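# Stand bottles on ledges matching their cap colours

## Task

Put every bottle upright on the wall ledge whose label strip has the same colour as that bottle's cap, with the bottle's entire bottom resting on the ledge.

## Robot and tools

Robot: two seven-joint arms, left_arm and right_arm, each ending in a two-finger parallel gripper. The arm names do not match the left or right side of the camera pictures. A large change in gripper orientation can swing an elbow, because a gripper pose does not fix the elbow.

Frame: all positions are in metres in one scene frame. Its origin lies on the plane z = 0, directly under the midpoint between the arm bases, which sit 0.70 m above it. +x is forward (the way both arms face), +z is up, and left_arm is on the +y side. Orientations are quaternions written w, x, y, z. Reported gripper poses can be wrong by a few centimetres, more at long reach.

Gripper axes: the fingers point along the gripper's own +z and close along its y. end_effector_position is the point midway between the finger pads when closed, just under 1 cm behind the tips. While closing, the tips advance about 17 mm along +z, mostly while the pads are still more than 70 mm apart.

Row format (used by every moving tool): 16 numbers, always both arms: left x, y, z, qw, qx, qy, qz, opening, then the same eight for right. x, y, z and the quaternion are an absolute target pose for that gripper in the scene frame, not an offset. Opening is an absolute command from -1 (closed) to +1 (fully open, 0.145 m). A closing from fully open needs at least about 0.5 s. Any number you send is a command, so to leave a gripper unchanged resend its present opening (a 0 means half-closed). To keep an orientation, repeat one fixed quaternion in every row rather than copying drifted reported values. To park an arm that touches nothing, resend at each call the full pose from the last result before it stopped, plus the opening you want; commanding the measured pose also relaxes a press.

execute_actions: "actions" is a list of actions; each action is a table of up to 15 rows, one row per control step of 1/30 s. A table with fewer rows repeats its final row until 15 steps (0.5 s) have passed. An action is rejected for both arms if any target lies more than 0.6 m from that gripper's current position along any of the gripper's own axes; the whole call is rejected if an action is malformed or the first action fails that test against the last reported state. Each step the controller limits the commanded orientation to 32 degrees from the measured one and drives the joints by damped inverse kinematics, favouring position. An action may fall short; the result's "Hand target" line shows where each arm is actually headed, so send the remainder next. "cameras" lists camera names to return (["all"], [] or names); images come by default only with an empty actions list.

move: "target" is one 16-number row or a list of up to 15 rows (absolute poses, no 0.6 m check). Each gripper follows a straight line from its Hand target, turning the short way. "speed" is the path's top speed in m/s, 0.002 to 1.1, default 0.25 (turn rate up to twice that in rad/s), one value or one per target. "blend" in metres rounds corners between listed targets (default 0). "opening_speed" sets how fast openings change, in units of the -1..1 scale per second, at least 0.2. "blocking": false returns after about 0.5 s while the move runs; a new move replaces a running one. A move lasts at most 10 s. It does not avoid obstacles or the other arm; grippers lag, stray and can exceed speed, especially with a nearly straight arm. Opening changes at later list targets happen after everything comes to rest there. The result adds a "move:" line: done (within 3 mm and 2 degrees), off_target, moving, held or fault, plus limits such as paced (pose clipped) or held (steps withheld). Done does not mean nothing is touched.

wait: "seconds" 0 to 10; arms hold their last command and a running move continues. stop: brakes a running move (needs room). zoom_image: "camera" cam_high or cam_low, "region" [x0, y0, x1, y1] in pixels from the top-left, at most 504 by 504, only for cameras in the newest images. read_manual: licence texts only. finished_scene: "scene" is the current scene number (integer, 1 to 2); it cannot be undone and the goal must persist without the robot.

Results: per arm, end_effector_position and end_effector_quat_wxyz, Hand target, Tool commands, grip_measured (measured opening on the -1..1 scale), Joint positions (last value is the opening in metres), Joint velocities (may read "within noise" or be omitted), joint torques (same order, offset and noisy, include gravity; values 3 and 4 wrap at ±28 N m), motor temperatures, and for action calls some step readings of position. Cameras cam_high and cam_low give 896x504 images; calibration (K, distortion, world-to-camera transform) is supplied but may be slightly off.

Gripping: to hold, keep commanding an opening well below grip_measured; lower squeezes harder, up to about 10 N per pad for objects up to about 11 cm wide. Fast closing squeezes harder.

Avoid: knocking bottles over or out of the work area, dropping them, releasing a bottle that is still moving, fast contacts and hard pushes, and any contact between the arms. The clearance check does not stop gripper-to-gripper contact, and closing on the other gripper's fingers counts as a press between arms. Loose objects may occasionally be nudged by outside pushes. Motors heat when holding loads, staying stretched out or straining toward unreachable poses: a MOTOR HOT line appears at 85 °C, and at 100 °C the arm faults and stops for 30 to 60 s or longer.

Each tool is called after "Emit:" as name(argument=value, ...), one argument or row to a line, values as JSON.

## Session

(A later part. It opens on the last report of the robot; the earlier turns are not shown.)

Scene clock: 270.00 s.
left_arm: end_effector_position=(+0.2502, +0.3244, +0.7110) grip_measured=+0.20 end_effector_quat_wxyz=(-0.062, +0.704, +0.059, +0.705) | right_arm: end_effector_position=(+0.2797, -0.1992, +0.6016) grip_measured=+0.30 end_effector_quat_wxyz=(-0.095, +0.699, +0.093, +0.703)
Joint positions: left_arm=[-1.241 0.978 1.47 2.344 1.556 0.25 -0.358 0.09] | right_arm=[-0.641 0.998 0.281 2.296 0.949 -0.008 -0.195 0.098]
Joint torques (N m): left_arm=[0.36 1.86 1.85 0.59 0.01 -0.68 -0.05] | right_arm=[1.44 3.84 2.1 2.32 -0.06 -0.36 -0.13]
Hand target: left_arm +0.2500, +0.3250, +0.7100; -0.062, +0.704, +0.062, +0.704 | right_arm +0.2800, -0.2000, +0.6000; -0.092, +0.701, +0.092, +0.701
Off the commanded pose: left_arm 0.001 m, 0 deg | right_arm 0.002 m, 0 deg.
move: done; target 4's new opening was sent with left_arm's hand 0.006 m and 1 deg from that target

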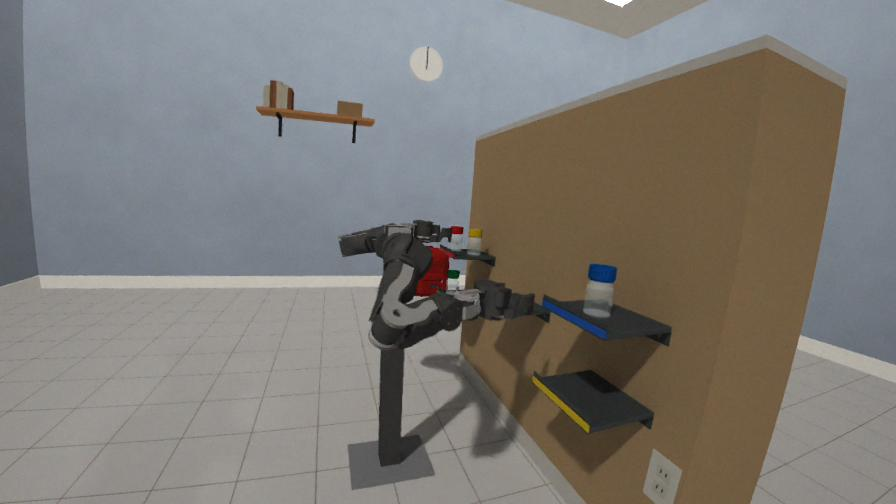

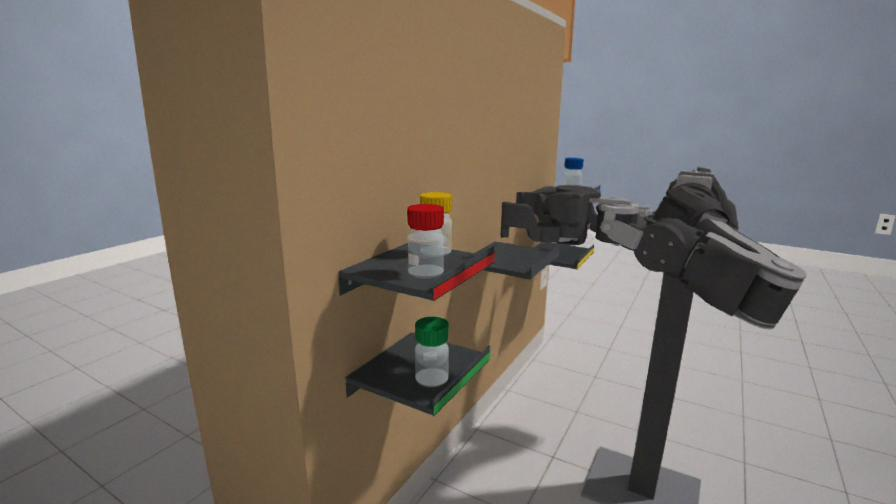

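Emit:
move(
  target=[
    [0.292,0.317,0.708,-0.0617,0.7044,0.0617,0.7044,0.2,0.28,-0.2,0.6,-0.0923,0.701,0.0923,0.701,0.3],
    [0.292,0.317,0.706,-0.0617,0.7044,0.0617,0.7044,0.3,0.28,-0.2,0.6,-0.0923,0.701,0.0923,0.701,0.3],
    [0.38,0.333,0.694,-0.0617,0.7044,0.0617,0.7044,0.3,0.28,-0.2,0.6,-0.0923,0.701,0.0923,0.701,0.3],
    [0.38,0.333,0.694,-0.0617,0.7044,0.0617,0.7044,-0.5,0.28,-0.2,0.6,-0.0923,0.701,0.0923,0.701,0.3],
    [0.38,0.333,0.74,-0.0617,0.7044,0.0617,0.7044,-0.5,0.28,-0.2,0.6,-0.0923,0.701,0.0923,0.701,0.3],
  ],
  speed=0.12,
  opening_speed=1,
  cameras=["all"],
)

Emit:
zoom_image(
  camera="cam_low",
  region=[330, 150, 550, 310],
)

Emit:
zoom_image(
  camera="cam_high",
  region=[410, 200, 530, 290],
)

Scene clock: 289.23 s.
left_arm: end_effector_position=(+0.3798, +0.3336, +0.7382) grip_measured=-0.27 end_effector_quat_wxyz=(-0.075, +0.699, +0.048, +0.710) | right_arm: end_effector_position=(+0.2797, -0.1992, +0.6016) grip_measured=+0.30 end_effector_quat_wxyz=(-0.095, +0.699, +0.093, +0.703)
Joint positions: left_arm=[-1.399 1.649 1.573 1.811 1.584 0.166 -0.491 0.056] | right_arm=[-0.641 0.998 0.281 2.296 0.949 -0.008 -0.195 0.098]
Joint torques (N m): left_arm=[5.89 1.52 3.79 -0.24 -0.05 -0.75 0.19] | right_arm=[1.44 4.02 2.09 2.36 -0.07 -0.37 -0.15]
Hand target: left_arm +0.3800, +0.3331, +0.7400; -0.072, +0.696, +0.048, +0.712 | right_arm +0.2800, -0.2000, +0.6000; -0.092, +0.701, +0.092, +0.701
Off the commanded pose: left_arm 0.002 m, 2 deg | right_arm 0.002 m, 0 deg.
joint sent to its limit (left arm) — joint 3 (upper arm roll), upper limit; joint 5 (forearm roll), upper limit. The joint targets still meet the commanded pose.
move: done

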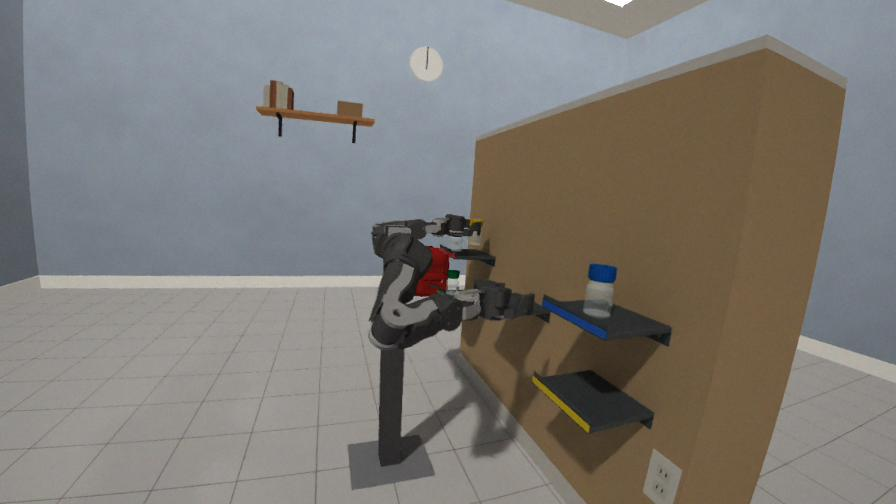

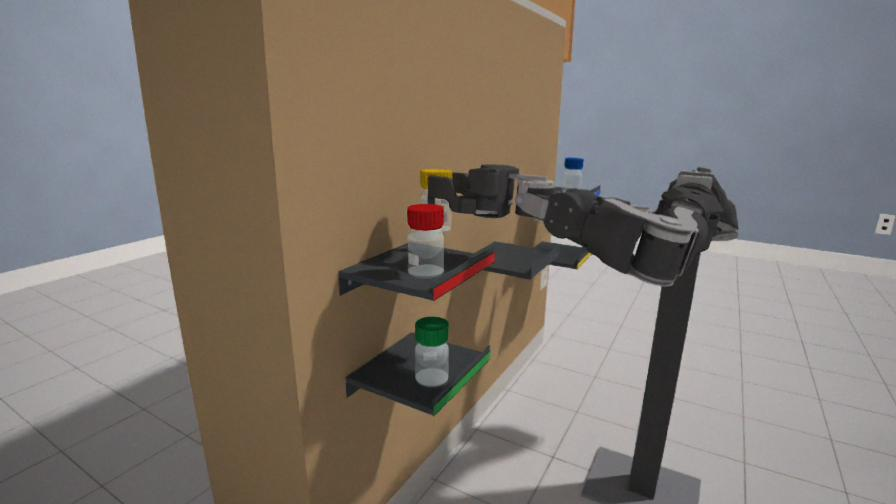

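Scaled by 2.291 from the camera's 896x504 image, which has a finer 1280x720 frame.

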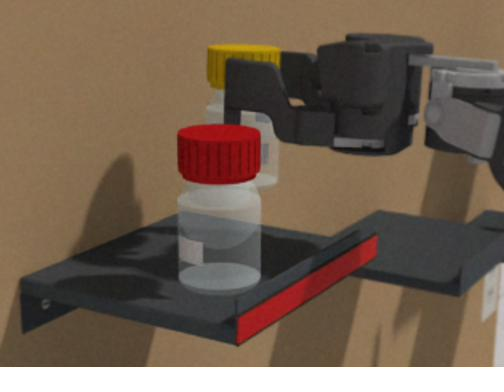

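Scaled by 4.200 from the camera's 896x504 image, which has a finer 1280x720 frame.

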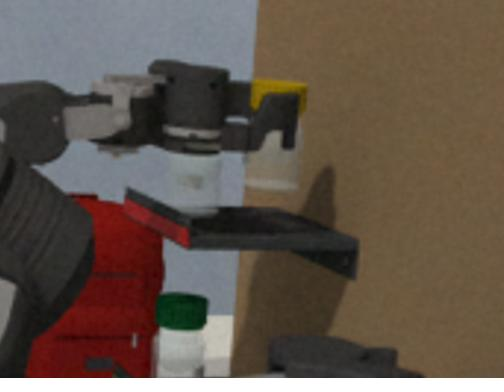

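Emit:
move(
  target=[
    [0.31,0.31,0.74,-0.0617,0.7044,0.0617,0.7044,-0.5,0.28,-0.2,0.6,-0.0923,0.701,0.0923,0.701,0.3],
    [0.32,0.2,0.70,-0.0617,0.7044,0.0617,0.7044,-0.5,0.28,-0.2,0.6,-0.0923,0.701,0.0923,0.701,0.3],
  ],
  speed=0.14,
  cameras=["cam_low"],
)

Scene clock: 305.70 s.
left_arm: end_effector_position=(+0.3201, +0.1988, +0.7002) grip_measured=-0.27 end_effector_quat_wxyz=(-0.061, +0.700, +0.058, +0.709) | right_arm: end_effector_position=(+0.2797, -0.1992, +0.6016) grip_measured=+0.30 end_effector_quat_wxyz=(-0.095, +0.699, +0.093, +0.703)
Joint positions: left_arm=[-1.407 1.862 1.406 2.39 1.584 -0.04 -1.275 0.056] | right_arm=[-0.641 0.998 0.281 2.296 0.949 -0.008 -0.195 0.098]
Joint torques (N m): left_arm=[4.42 0.51 2.95 0.03 -0.33 -0.26 -0.01] | right_arm=[1.33 4 2.18 2.39 -0.04 -0.37 -0.16]
Hand target: left_arm +0.3200, +0.2000, +0.6998; -0.062, +0.701, +0.061, +0.708 | right_arm +0.2800, -0.2000, +0.6000; -0.092, +0.701, +0.092, +0.701
Off the commanded pose: left_arm 0.001 m, 1 deg | right_arm 0.002 m, 0 deg.
joint sent to its limit (left arm) — joint 1 (shoulder pitch), lower limit; joint 5 (forearm roll), upper limit. The joint targets still meet the commanded pose.
move: done
Images, in order (width x height): cam_low 896x504.

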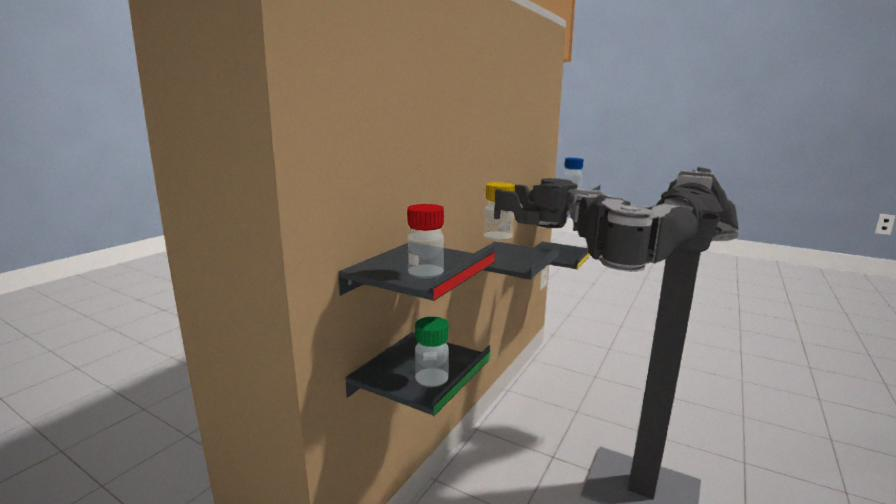

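Emit:
move(
  target=[
    [0.3,0.14,0.675,0.2126,0.6744,-0.2126,0.6744,-0.5,0.28,-0.2,0.6,-0.0923,0.701,0.0923,0.701,0.3],
    [0.338,0.076,0.655,0.2534,0.6602,-0.2534,0.6602,-0.5,0.28,-0.2,0.6,-0.0923,0.701,0.0923,0.701,0.3],
  ],
  speed=0.13,
  cameras=["all"],
)

Emit:
zoom_image(
  camera="cam_low",
  region=[420, 150, 620, 310],
)

Emit:
zoom_image(
  camera="cam_high",
  region=[420, 210, 570, 340],
)

Scene clock: 323.87 s.
left_arm: end_effector_position=(+0.3379, +0.0760, +0.6553) grip_measured=-0.27 end_effector_quat_wxyz=(+0.252, +0.661, -0.256, +0.659) | right_arm: end_effector_position=(+0.2797, -0.1992, +0.6016) grip_measured=+0.30 end_effector_quat_wxyz=(-0.095, +0.699, +0.093, +0.703)
Joint positions: left_arm=[-1.407 2.008 1.164 2.069 1.503 -0.254 -0.195 0.056] | right_arm=[-0.641 0.998 0.281 2.296 0.949 -0.008 -0.195 0.098]
Joint torques (N m): left_arm=[5.89 1.12 2.51 0.62 0.05 -0.99 -0.01] | right_arm=[1.49 4.02 2.04 2.35 -0.07 -0.35 -0.15]
Hand target: left_arm +0.3380, +0.0760, +0.6550; +0.253, +0.660, -0.253, +0.660 | right_arm +0.2800, -0.2000, +0.6000; -0.092, +0.701, +0.092, +0.701
Off the commanded pose: left_arm 0.000 m, 0 deg | right_arm 0.002 m, 0 deg.
joint sent to its limit (left arm) — joint 1 (shoulder pitch), lower limit. The joint targets still meet the commanded pose.
move: done

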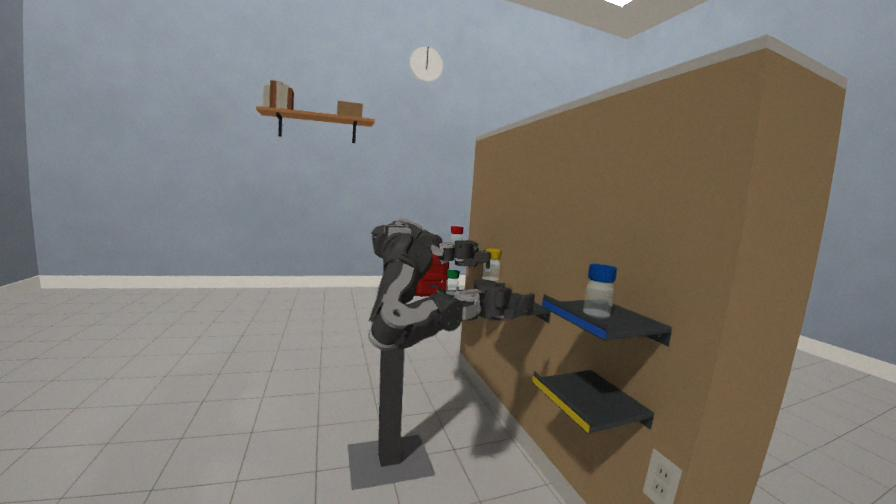

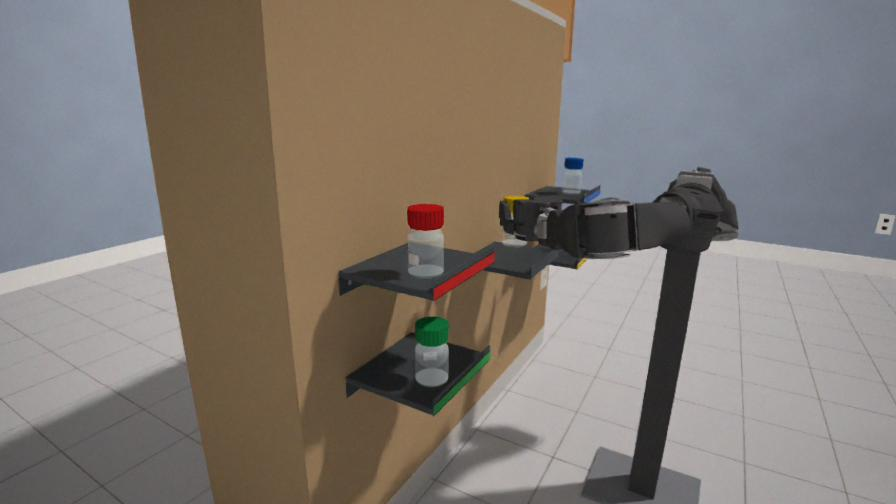

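Scaled by 2.520 from the camera's 896x504 image, which has a finer 1280x720 frame.

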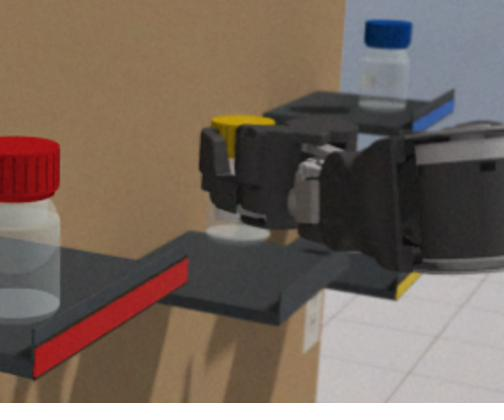

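Scaled by 3.360 from the camera's 896x504 image, which has a finer 1280x720 frame.

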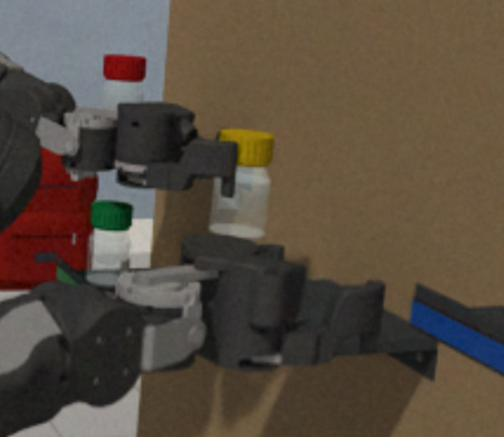

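Emit:
move(
  target=[
    [0.338,0.076,0.612,0.2534,0.6602,-0.2534,0.6602,-0.5,0.28,-0.2,0.6,-0.0923,0.701,0.0923,0.701,0.3],
    [0.338,0.076,0.59,0.2534,0.6602,-0.2534,0.6602,-0.5,0.28,-0.2,0.6,-0.0923,0.701,0.0923,0.701,0.3],
  ],
  speed=[0.1,0.05],
  cameras=["all"],
)

Emit:
zoom_image(
  camera="cam_low",
  region=[420, 150, 620, 310],
)

Emit:
zoom_image(
  camera="cam_high",
  region=[420, 210, 570, 340],
)

Scene clock: 334.97 s.
left_arm: end_effector_position=(+0.3317, +0.0838, +0.6029) grip_measured=-0.27 end_effector_quat_wxyz=(+0.252, +0.701, -0.295, +0.599) | right_arm: end_effector_position=(+0.2797, -0.1992, +0.6016) grip_measured=+0.30 end_effector_quat_wxyz=(-0.095, +0.699, +0.093, +0.703)
Joint positions: left_arm=[-1.404 2.01 1.012 2.009 1.471 -0.243 -0.079 0.056] | right_arm=[-0.641 0.998 0.281 2.296 0.949 -0.008 -0.195 0.098]
Joint torques (N m): left_arm=[5.18 0.94 1.05 0.5 0.11 0.03 0.16] | right_arm=[1.38 3.89 2.11 2.33 -0.06 -0.34 -0.13]
Hand target: left_arm +0.3299, +0.0850, +0.5938; +0.249, +0.712, -0.298, +0.585 | right_arm +0.2800, -0.2000, +0.6000; -0.092, +0.701, +0.092, +0.701
Off the commanded pose: left_arm 0.016 m, 10 deg | right_arm 0.002 m, 0 deg.
joint sent to its limit (left arm) — joint 1 (shoulder pitch), lower limit; joint 2 (shoulder roll), upper limit. The joint targets are off in position and orientation.
move: off_target (left_arm)

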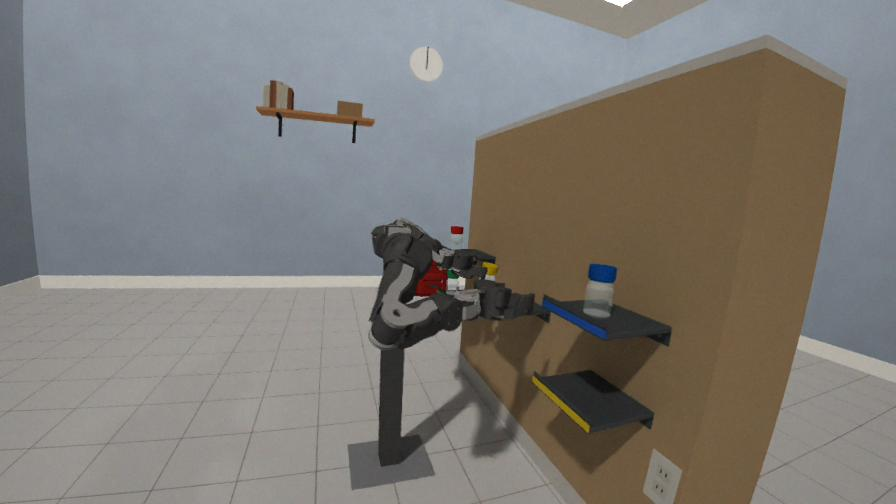

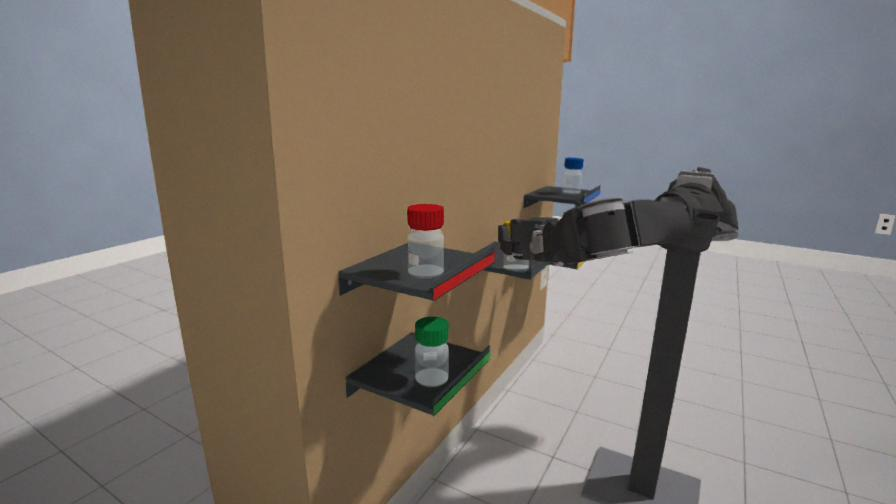

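Scaled by 2.520 from the camera's 896x504 image, which has a finer 1280x720 frame.

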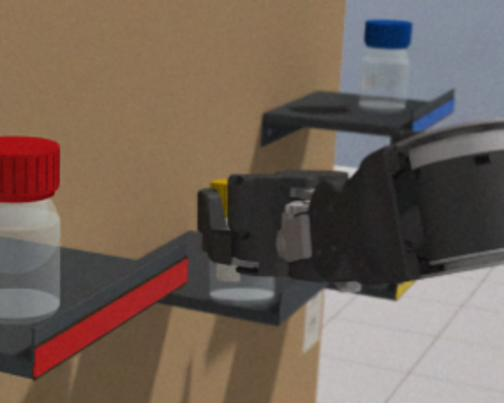

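Scaled by 3.360 from the camera's 896x504 image, which has a finer 1280x720 frame.

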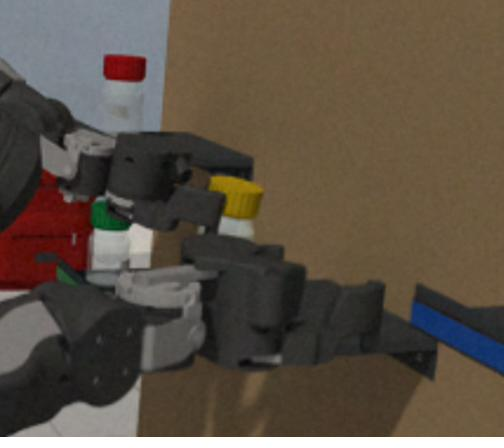

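Emit:
move(
  target=[
    [0.336,0.078,0.655,0.2534,0.6602,-0.2534,0.6602,-0.7,0.28,-0.2,0.6,-0.0923,0.701,0.0923,0.701,0.3],
    [0.275,0.16,0.635,0.2126,0.6744,-0.2126,0.6744,-0.7,0.28,-0.2,0.6,-0.0923,0.701,0.0923,0.701,0.3],
    [0.215,0.26,0.42,0,0.924,0,0.383,-0.7,0.28,-0.2,0.6,-0.0923,0.701,0.0923,0.701,0.3],
    [0.18,0.45,0.42,0,0.924,0,0.383,-0.7,0.28,-0.2,0.6,-0.0923,0.701,0.0923,0.701,0.3],
  ],
  speed=[0.08,0.15,0.18,0.18],
  cameras=["all"],
)

Scene clock: 395.77 s.
left_arm: end_effector_position=(+0.1797, +0.4505, +0.4197) grip_measured=-0.27 end_effector_quat_wxyz=(-0.002, +0.925, +0.000, +0.380) | right_arm: end_effector_position=(+0.2797, -0.1992, +0.6016) grip_measured=+0.30 end_effector_quat_wxyz=(-0.095, +0.699, +0.093, +0.703)
Joint positions: left_arm=[-1.353 1.255 0.61 1.325 1.306 -0.041 0.413 0.056] | right_arm=[-0.641 0.998 0.281 2.296 0.949 -0.008 -0.195 0.098]
Joint torques (N m): left_arm=[1.23 2.07 1.98 -0.13 0.34 -0.61 0.24] | right_arm=[1.52 4.1 2.17 2.4 -0.04 -0.36 -0.13]
Hand target: left_arm +0.1800, +0.4500, +0.4200; +0.000, +0.924, +0.000, +0.383 | right_arm +0.2800, -0.2000, +0.6000; -0.092, +0.701, +0.092, +0.701
Off the commanded pose: left_arm 0.001 m, 0 deg | right_arm 0.002 m, 0 deg.
move: done

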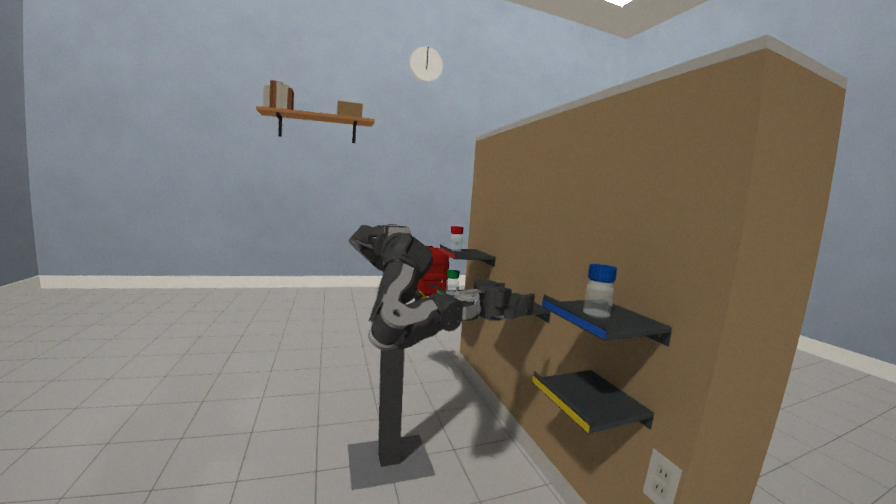

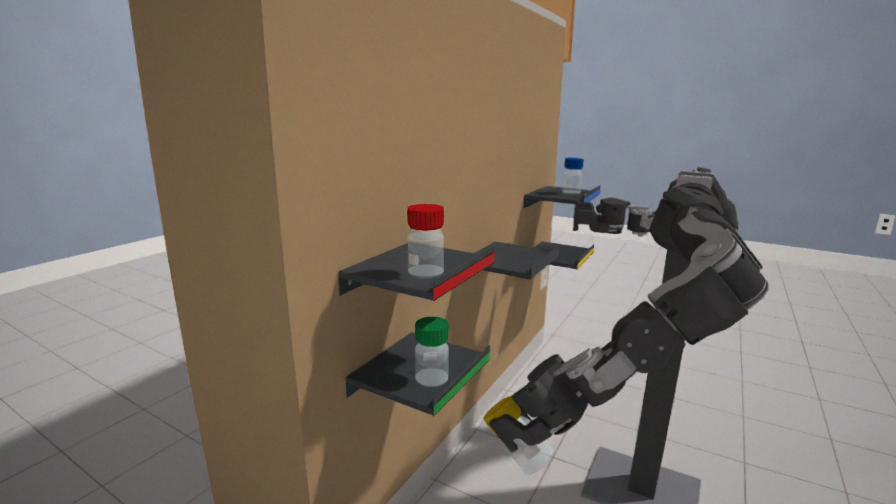

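Emit:
move(
  target=[
    [0.1,0.48,0.33,0,0.924,0,0.383,-0.7,0.28,-0.2,0.6,-0.0923,0.701,0.0923,0.701,0.3],
    [0.1,0.4,0.25,0,0.924,0,0.383,-0.7,0.28,-0.2,0.6,-0.0923,0.701,0.0923,0.701,0.3],
    [0.2,0.33,0.28,0,0.924,0,0.383,-0.7,0.28,-0.2,0.6,-0.0923,0.701,0.0923,0.701,0.3],
    [0.28,0.23,0.33,0,0.85,0,0.527,-0.7,0.28,-0.2,0.6,-0.0923,0.701,0.0923,0.701,0.3],
  ],
  speed=[0.18,0.18,0.18,0.18],
  blend=0.01,
  cameras=["cam_low"],
)

Scene clock: 409.97 s.
left_arm: end_effector_position=(+0.2793, +0.2287, +0.3286) grip_measured=-0.27 end_effector_quat_wxyz=(+0.003, +0.852, -0.001, +0.524) | right_arm: end_effector_position=(+0.2797, -0.1992, +0.6016) grip_measured=+0.30 end_effector_quat_wxyz=(-0.095, +0.699, +0.093, +0.703)
Joint positions: left_arm=[-0.233 0.585 -0.371 1.408 0.629 -0.11 -0.206 0.056] | right_arm=[-0.641 0.998 0.281 2.296 0.949 -0.008 -0.195 0.098]
Joint torques (N m): left_arm=[2.62 3.39 1.68 4.46 -0.05 -0.8 -0.01] | right_arm=[1.33 3.86 2.15 2.35 -0.06 -0.36 -0.15]
Hand target: left_arm +0.2800, +0.2300, +0.3299; +0.000, +0.850, +0.000, +0.527 | right_arm +0.2800, -0.2000, +0.6000; -0.092, +0.701, +0.092, +0.701
Off the commanded pose: left_arm 0.002 m, 1 deg | right_arm 0.002 m, 0 deg.
move: done
Images, in order (width x height): cam_low 896x504.

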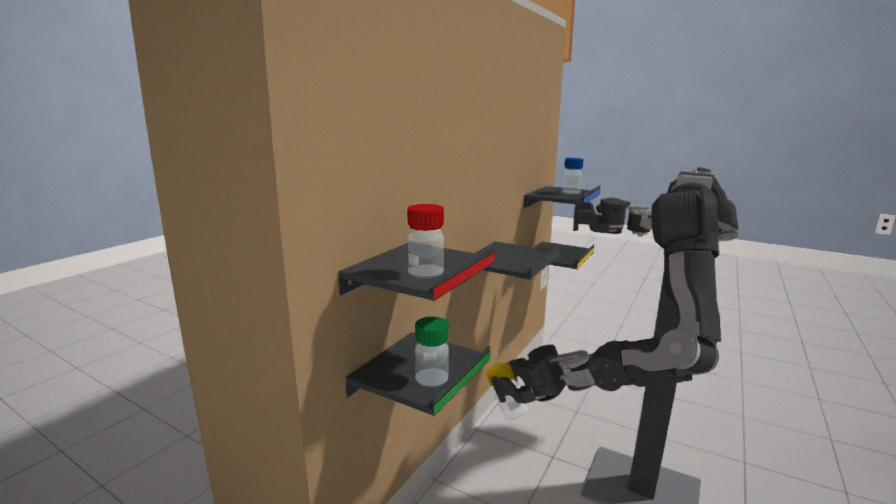

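Emit:
move(
  target=[
    [0.345,0.2,0.45,0,0.707,0,0.707,-0.7,0.28,-0.2,0.6,-0.0923,0.701,0.0923,0.701,0.3],
    [0.335,0.19,0.63,0.0617,0.7044,-0.0617,0.7044,-0.7,0.28,-0.2,0.6,-0.0923,0.701,0.0923,0.701,0.3],
    [0.322,0.10,0.665,0.1228,0.6963,-0.1228,0.6963,-0.7,0.28,-0.2,0.6,-0.0923,0.701,0.0923,0.701,0.3],
    [0.36,0.027,0.655,0.1228,0.6963,-0.1228,0.6963,-0.7,0.28,-0.2,0.6,-0.0923,0.701,0.0923,0.701,0.3],
    [0.362,0.025,0.61,0.1228,0.6963,-0.1228,0.6963,-0.7,0.28,-0.2,0.6,-0.0923,0.701,0.0923,0.701,0.3],
    [0.362,0.025,0.589,0.1228,0.6963,-0.1228,0.6963,-0.7,0.28,-0.2,0.6,-0.0923,0.701,0.0923,0.701,0.3],
  ],
  speed=[0.17,0.17,0.17,0.15,0.1,0.05],
  blend=[0.01,0.01,0.01,0,0,0],
  cameras=["all"],
)

Emit:
zoom_image(
  camera="cam_low",
  region=[420, 150, 620, 310],
)

Emit:
zoom_image(
  camera="cam_high",
  region=[420, 210, 570, 340],
)

Scene clock: 428.23 s.
left_arm: end_effector_position=(+0.3621, +0.0257, +0.5951) grip_measured=-0.27 end_effector_quat_wxyz=(+0.123, +0.690, -0.120, +0.703) | right_arm: end_effector_position=(+0.2797, -0.1992, +0.6016) grip_measured=+0.30 end_effector_quat_wxyz=(-0.095, +0.699, +0.093, +0.703)
Joint positions: left_arm=[0.427 0.396 -0.752 1.953 0.611 0.365 -0.555 0.056] | right_arm=[-0.641 0.998 0.281 2.296 0.949 -0.008 -0.195 0.098]
Joint torques (N m): left_arm=[5.13 0.41 0.76 2.77 -0.03 -0.53 0.22] | right_arm=[1.52 4.05 2.13 2.33 -0.05 -0.35 -0.16]
Hand target: left_arm +0.3619, +0.0250, +0.5890; +0.123, +0.696, -0.123, +0.696 | right_arm +0.2800, -0.2000, +0.6000; -0.092, +0.701, +0.092, +0.701
Off the commanded pose: left_arm 0.006 m, 1 deg | right_arm 0.002 m, 0 deg.
move: off_target (left_arm)

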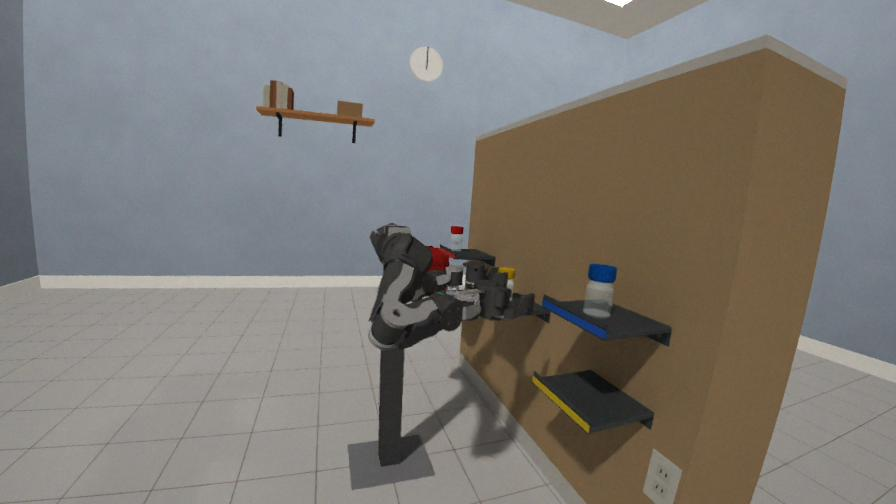

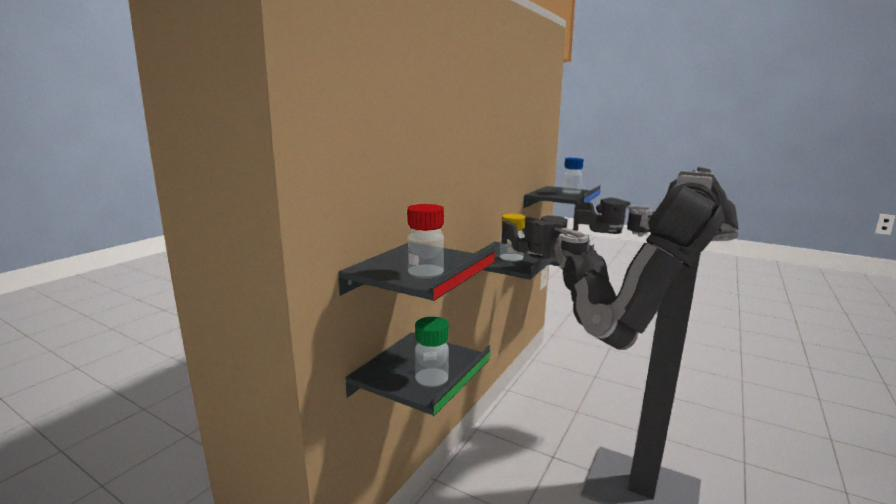

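Scaled by 2.520 from the camera's 896x504 image, which has a finer 1280x720 frame.

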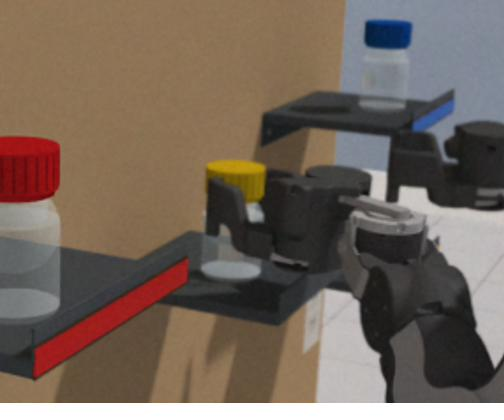

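Scaled by 3.360 from the camera's 896x504 image, which has a finer 1280x720 frame.

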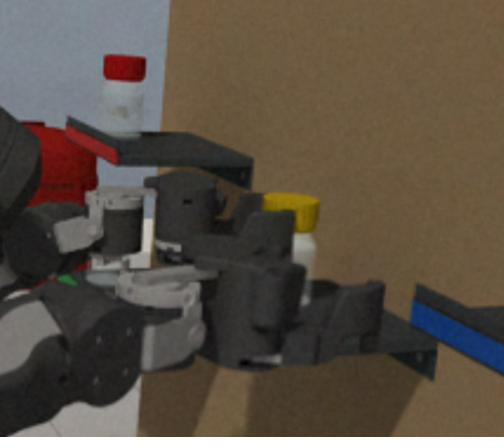

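Emit:
move(
  target=[
    [0.362,0.025,0.595,0.1228,0.6963,-0.1228,0.6963,-0.5,0.28,-0.2,0.6,-0.0923,0.701,0.0923,0.701,0.3],
    [0.362,0.025,0.595,0.1228,0.6963,-0.1228,0.6963,0.3,0.28,-0.2,0.6,-0.0923,0.701,0.0923,0.701,0.3],
    [0.298,0.048,0.615,0.1228,0.6963,-0.1228,0.6963,0.3,0.285,-0.19,0.61,-0.0923,0.701,0.0923,0.701,0.3],
    [0.295,0.19,0.6,0.0617,0.7044,-0.0617,0.7044,0.3,0.3,-0.12,0.64,-0.1228,0.6963,0.1228,0.6963,0.3],
    [0.26,0.25,0.55,0.0617,0.7044,-0.0617,0.7044,0.3,0.292,0.010,0.625,-0.1228,0.6963,0.1228,0.6963,0.3],
  ],
  speed=[0.05,0.1,0.12,0.18,0.18],
  blend=[0,0,0.005,0.01,0],
  opening_speed=1,
  cameras=["all"],
)

Emit:
zoom_image(
  camera="cam_low",
  region=[420, 150, 620, 310],
)

Emit:
zoom_image(
  camera="cam_high",
  region=[420, 210, 570, 340],
)

Scene clock: 448.30 s.
left_arm: end_effector_position=(+0.2599, +0.2500, +0.5498) grip_measured=+0.30 end_effector_quat_wxyz=(+0.061, +0.705, -0.060, +0.704) | right_arm: end_effector_position=(+0.2913, +0.0109, +0.6252) grip_measured=+0.30 end_effector_quat_wxyz=(-0.127, +0.696, +0.124, +0.696)
Joint positions: left_arm=[-0.88 0.935 0.329 2.104 0.876 -0.297 -0.087 0.098] | right_arm=[0.404 0.284 -0.945 2.244 0.608 0.6 -0.9 0.098]
Joint torques (N m): left_arm=[0.78 3.76 2.44 3.25 0.14 -0.71 0.22] | right_arm=[3.73 -1.36 1.89 2.93 -0.35 -0.16 -0.13]
Hand target: left_arm +0.2600, +0.2501, +0.5499; +0.062, +0.704, -0.062, +0.704 | right_arm +0.2920, +0.0100, +0.6250; -0.123, +0.696, +0.123, +0.696
Off the commanded pose: left_arm 0.000 m, 0 deg | right_arm 0.001 m, 0 deg.
move: done

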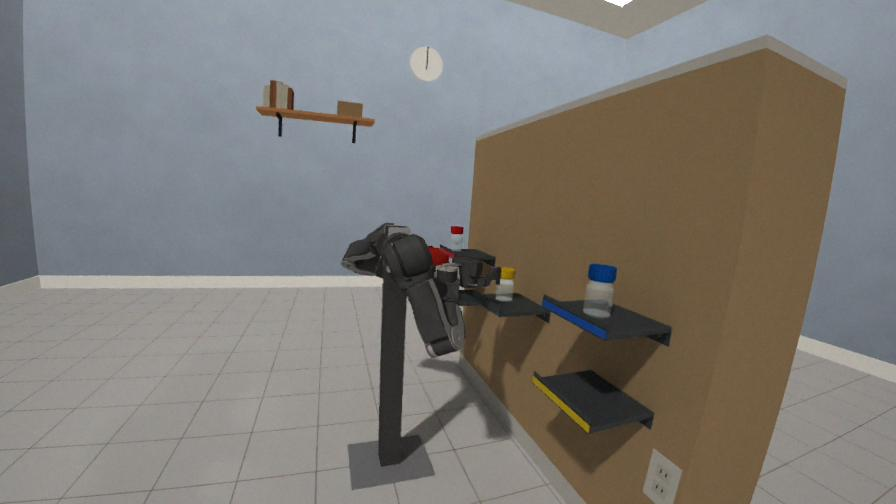

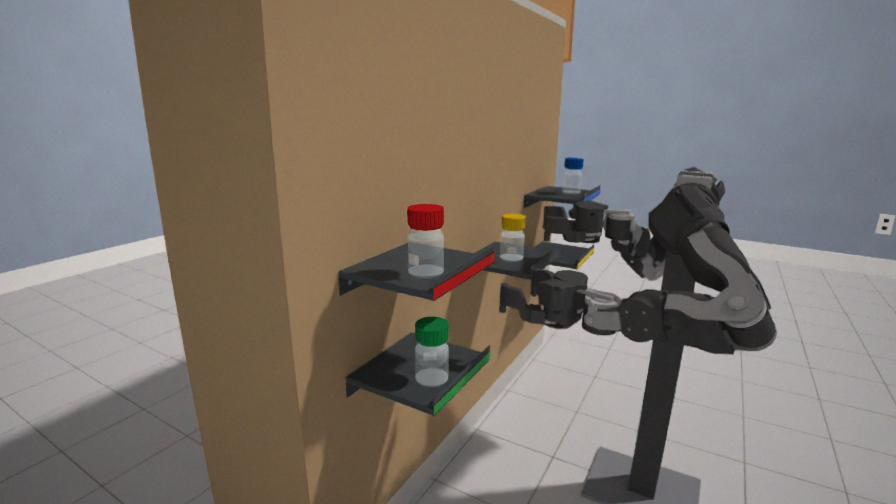

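Scaled by 2.520 from the camera's 896x504 image, which has a finer 1280x720 frame.

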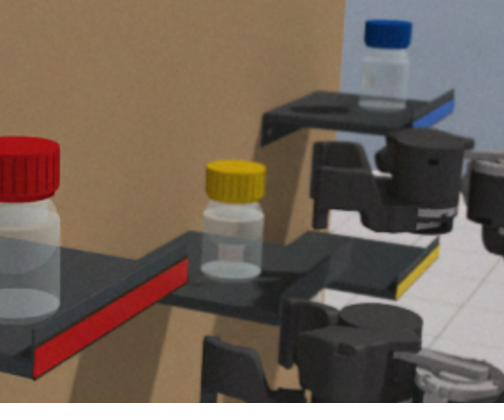

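Scaled by 3.360 from the camera's 896x504 image, which has a finer 1280x720 frame.

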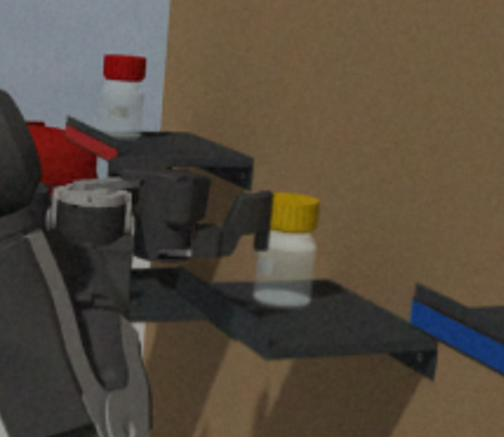

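Emit:
move(
  target=[
    [0.26,0.25,0.55,0.0617,0.7044,-0.0617,0.7044,0.3,0.292,-0.007,0.62,-0.1228,0.6963,0.1228,0.6963,0.4],
    [0.26,0.25,0.55,0.0617,0.7044,-0.0617,0.7044,0.3,0.364,0.019,0.598,-0.1228,0.6963,0.1228,0.6963,0.4],
    [0.26,0.25,0.55,0.0617,0.7044,-0.0617,0.7044,0.3,0.364,0.019,0.598,-0.1228,0.6963,0.1228,0.6963,-0.6],
    [0.26,0.25,0.55,0.0617,0.7044,-0.0617,0.7044,0.3,0.36,0.015,0.65,-0.1228,0.6963,0.1228,0.6963,-0.6],
  ],
  speed=0.11,
  opening_speed=1,
  cameras=["all"],
)

Emit:
zoom_image(
  camera="cam_low",
  region=[420, 150, 620, 310],
)

Scene clock: 487.23 s.
left_arm: end_effector_position=(+0.2599, +0.2500, +0.5499) grip_measured=+0.30 end_effector_quat_wxyz=(+0.061, +0.705, -0.060, +0.704) | right_arm: end_effector_position=(+0.3594, +0.0166, +0.6487) grip_measured=-0.24 end_effector_quat_wxyz=(-0.125, +0.697, +0.126, +0.694)
Joint positions: left_arm=[-0.88 0.935 0.329 2.104 0.877 -0.298 -0.087 0.098] | right_arm=[0.653 0.216 -0.82 1.976 0.756 0.614 -0.773 0.058]
Joint torques (N m): left_arm=[0.75 3.81 2.44 3.25 0.15 -0.7 0.22] | right_arm=[5.29 -1.25 2.91 3.02 -0.34 -0.39 -0.16]
Hand target: left_arm +0.2600, +0.2501, +0.5499; +0.062, +0.704, -0.062, +0.704 | right_arm +0.3600, +0.0150, +0.6499; -0.123, +0.696, +0.123, +0.696
Off the commanded pose: left_arm 0.000 m, 0 deg | right_arm 0.002 m, 1 deg.
move: done

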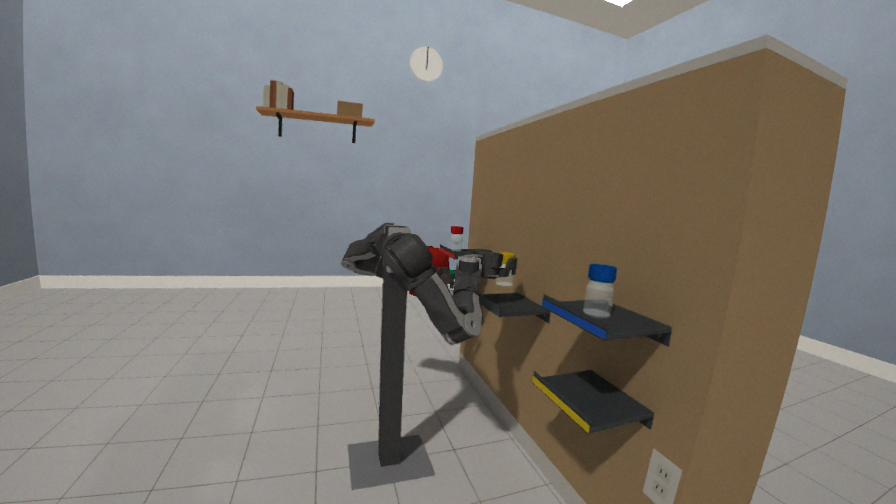

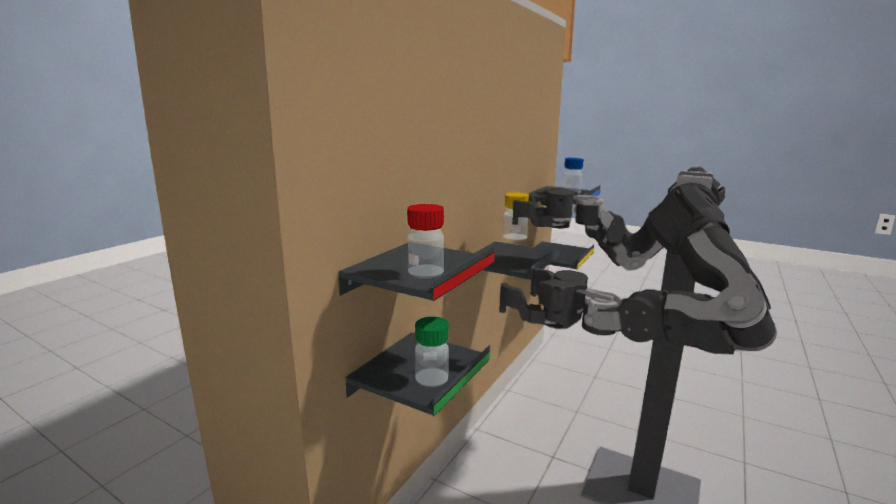

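Scaled by 2.520 from the camera's 896x504 image, which has a finer 1280x720 frame.

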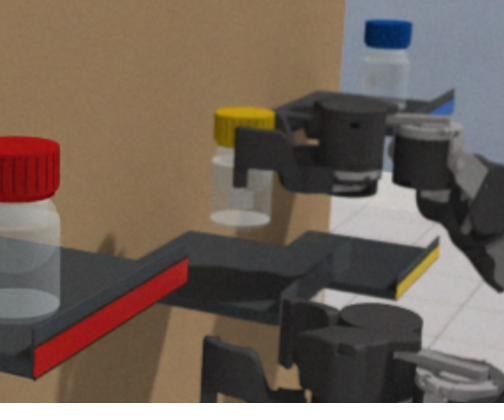

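Emit:
move(
  target=[
    [0.26,0.25,0.55,0.0617,0.7044,-0.0617,0.7044,0.3,0.31,-0.06,0.645,-0.1228,0.6963,0.1228,0.6963,-0.6],
    [0.26,0.25,0.55,0.0617,0.7044,-0.0617,0.7044,0.3,0.315,-0.2,0.61,-0.0923,0.701,0.0923,0.701,-0.6],
    [0.26,0.25,0.55,0.0617,0.7044,-0.0617,0.7044,0.3,0.29,-0.215,0.56,0,0.7071,0,0.7071,-0.6],
    [0.26,0.25,0.55,0.0617,0.7044,-0.0617,0.7044,0.3,0.24,-0.3,0.54,0.12,0.697,-0.12,0.697,-0.6],
    [0.26,0.25,0.55,0.0617,0.7044,-0.0617,0.7044,0.3,0.24,-0.385,0.54,0.12,0.697,-0.12,0.697,-0.6],
    [0.26,0.25,0.55,0.0617,0.7044,-0.0617,0.7044,0.3,0.348,-0.42,0.537,0.12,0.697,-0.12,0.697,-0.6],
  ],
  speed=0.16,
  blend=0.01,
  cameras=["all"],
)

Emit:
zoom_image(
  camera="cam_high",
  region=[500, 240, 700, 440],
)

Scene clock: 507.17 s.
left_arm: end_effector_position=(+0.2599, +0.2500, +0.5499) grip_measured=+0.30 end_effector_quat_wxyz=(+0.061, +0.705, -0.060, +0.704) | right_arm: end_effector_position=(+0.3475, -0.4211, +0.5368) grip_measured=-0.24 end_effector_quat_wxyz=(+0.121, +0.697, -0.124, +0.696)
Joint positions: left_arm=[-0.88 0.935 0.329 2.104 0.877 -0.298 -0.087 0.098] | right_arm=[-0.124 0.891 0.135 1.435 0.909 -0.1 -0.156 0.058]
Joint torques (N m): left_arm=[0.73 3.81 2.44 3.25 0.14 -0.7 0.22] | right_arm=[3.31 7.66 3.11 2.65 -0.07 -0.59 0.17]
Hand target: left_arm +0.2600, +0.2501, +0.5499; +0.062, +0.704, -0.062, +0.704 | right_arm +0.3480, -0.4199, +0.5370; +0.120, +0.697, -0.120, +0.697
Off the commanded pose: left_arm 0.000 m, 0 deg | right_arm 0.001 m, 0 deg.
move: done

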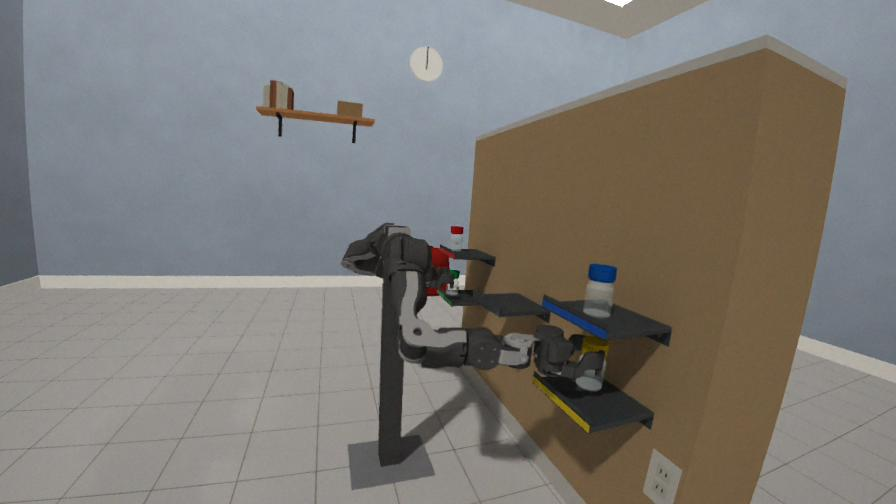

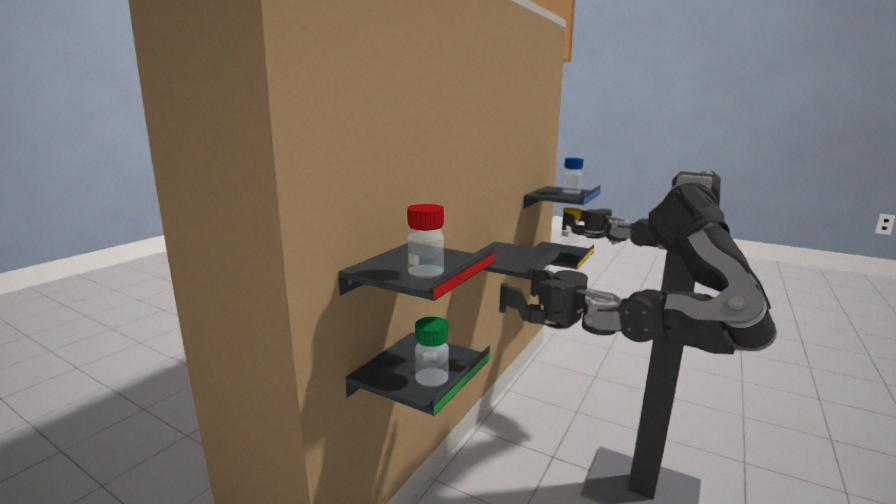

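Scaled by 2.520 from the camera's 896x504 image, which has a finer 1280x720 frame.

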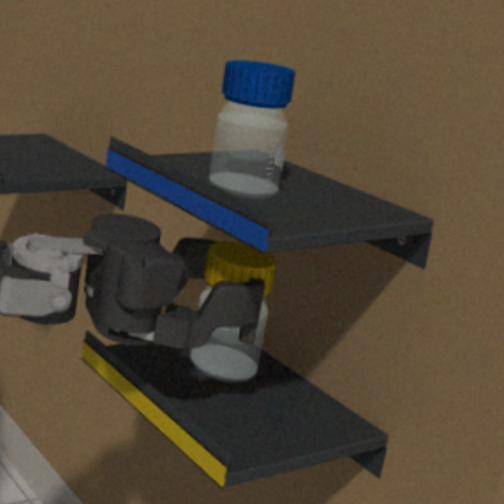

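Emit:
move(
  target=[
    [0.26,0.25,0.55,0.0617,0.7044,-0.0617,0.7044,0.3,0.355,-0.422,0.515,0.12,0.697,-0.12,0.697,-0.6],
    [0.26,0.25,0.55,0.0617,0.7044,-0.0617,0.7044,0.3,0.355,-0.422,0.494,0.12,0.697,-0.12,0.697,-0.6],
  ],
  speed=[0.08,0.05],
  cameras=["cam_high"],
)

Emit:
zoom_image(
  camera="cam_high",
  region=[500, 240, 700, 440],
)

Scene clock: 515.27 s.
left_arm: end_effector_position=(+0.2599, +0.2500, +0.5499) grip_measured=+0.30 end_effector_quat_wxyz=(+0.061, +0.705, -0.060, +0.704) | right_arm: end_effector_position=(+0.3553, -0.4246, +0.5006) grip_measured=-0.24 end_effector_quat_wxyz=(+0.125, +0.690, -0.121, +0.703)
Joint positions: left_arm=[-0.88 0.935 0.329 2.104 0.877 -0.298 -0.087 0.098] | right_arm=[-0.009 0.804 0.037 1.231 0.825 -0.235 -0.076 0.058]
Joint torques (N m): left_arm=[0.73 3.81 2.44 3.25 0.14 -0.7 0.22] | right_arm=[2.99 5.74 1.47 2.21 0.15 -0.24 0.19]
Hand target: left_arm +0.2600, +0.2501, +0.5499; +0.062, +0.704, -0.062, +0.704 | right_arm +0.3549, -0.4221, +0.4941; +0.120, +0.697, -0.120, +0.697
Off the commanded pose: left_arm 0.000 m, 0 deg | right_arm 0.007 m, 1 deg.
move: off_target (right_arm)
Images, in order (width x height): cam_high 896x504.

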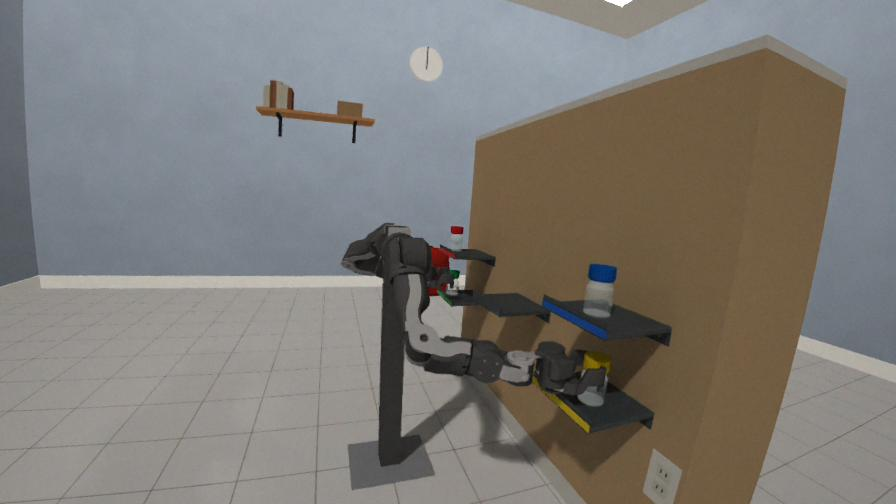

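Scaled by 2.520 from the camera's 896x504 image, which has a finer 1280x720 frame.

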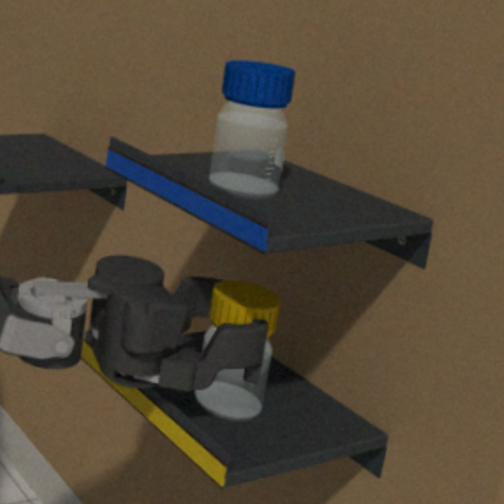

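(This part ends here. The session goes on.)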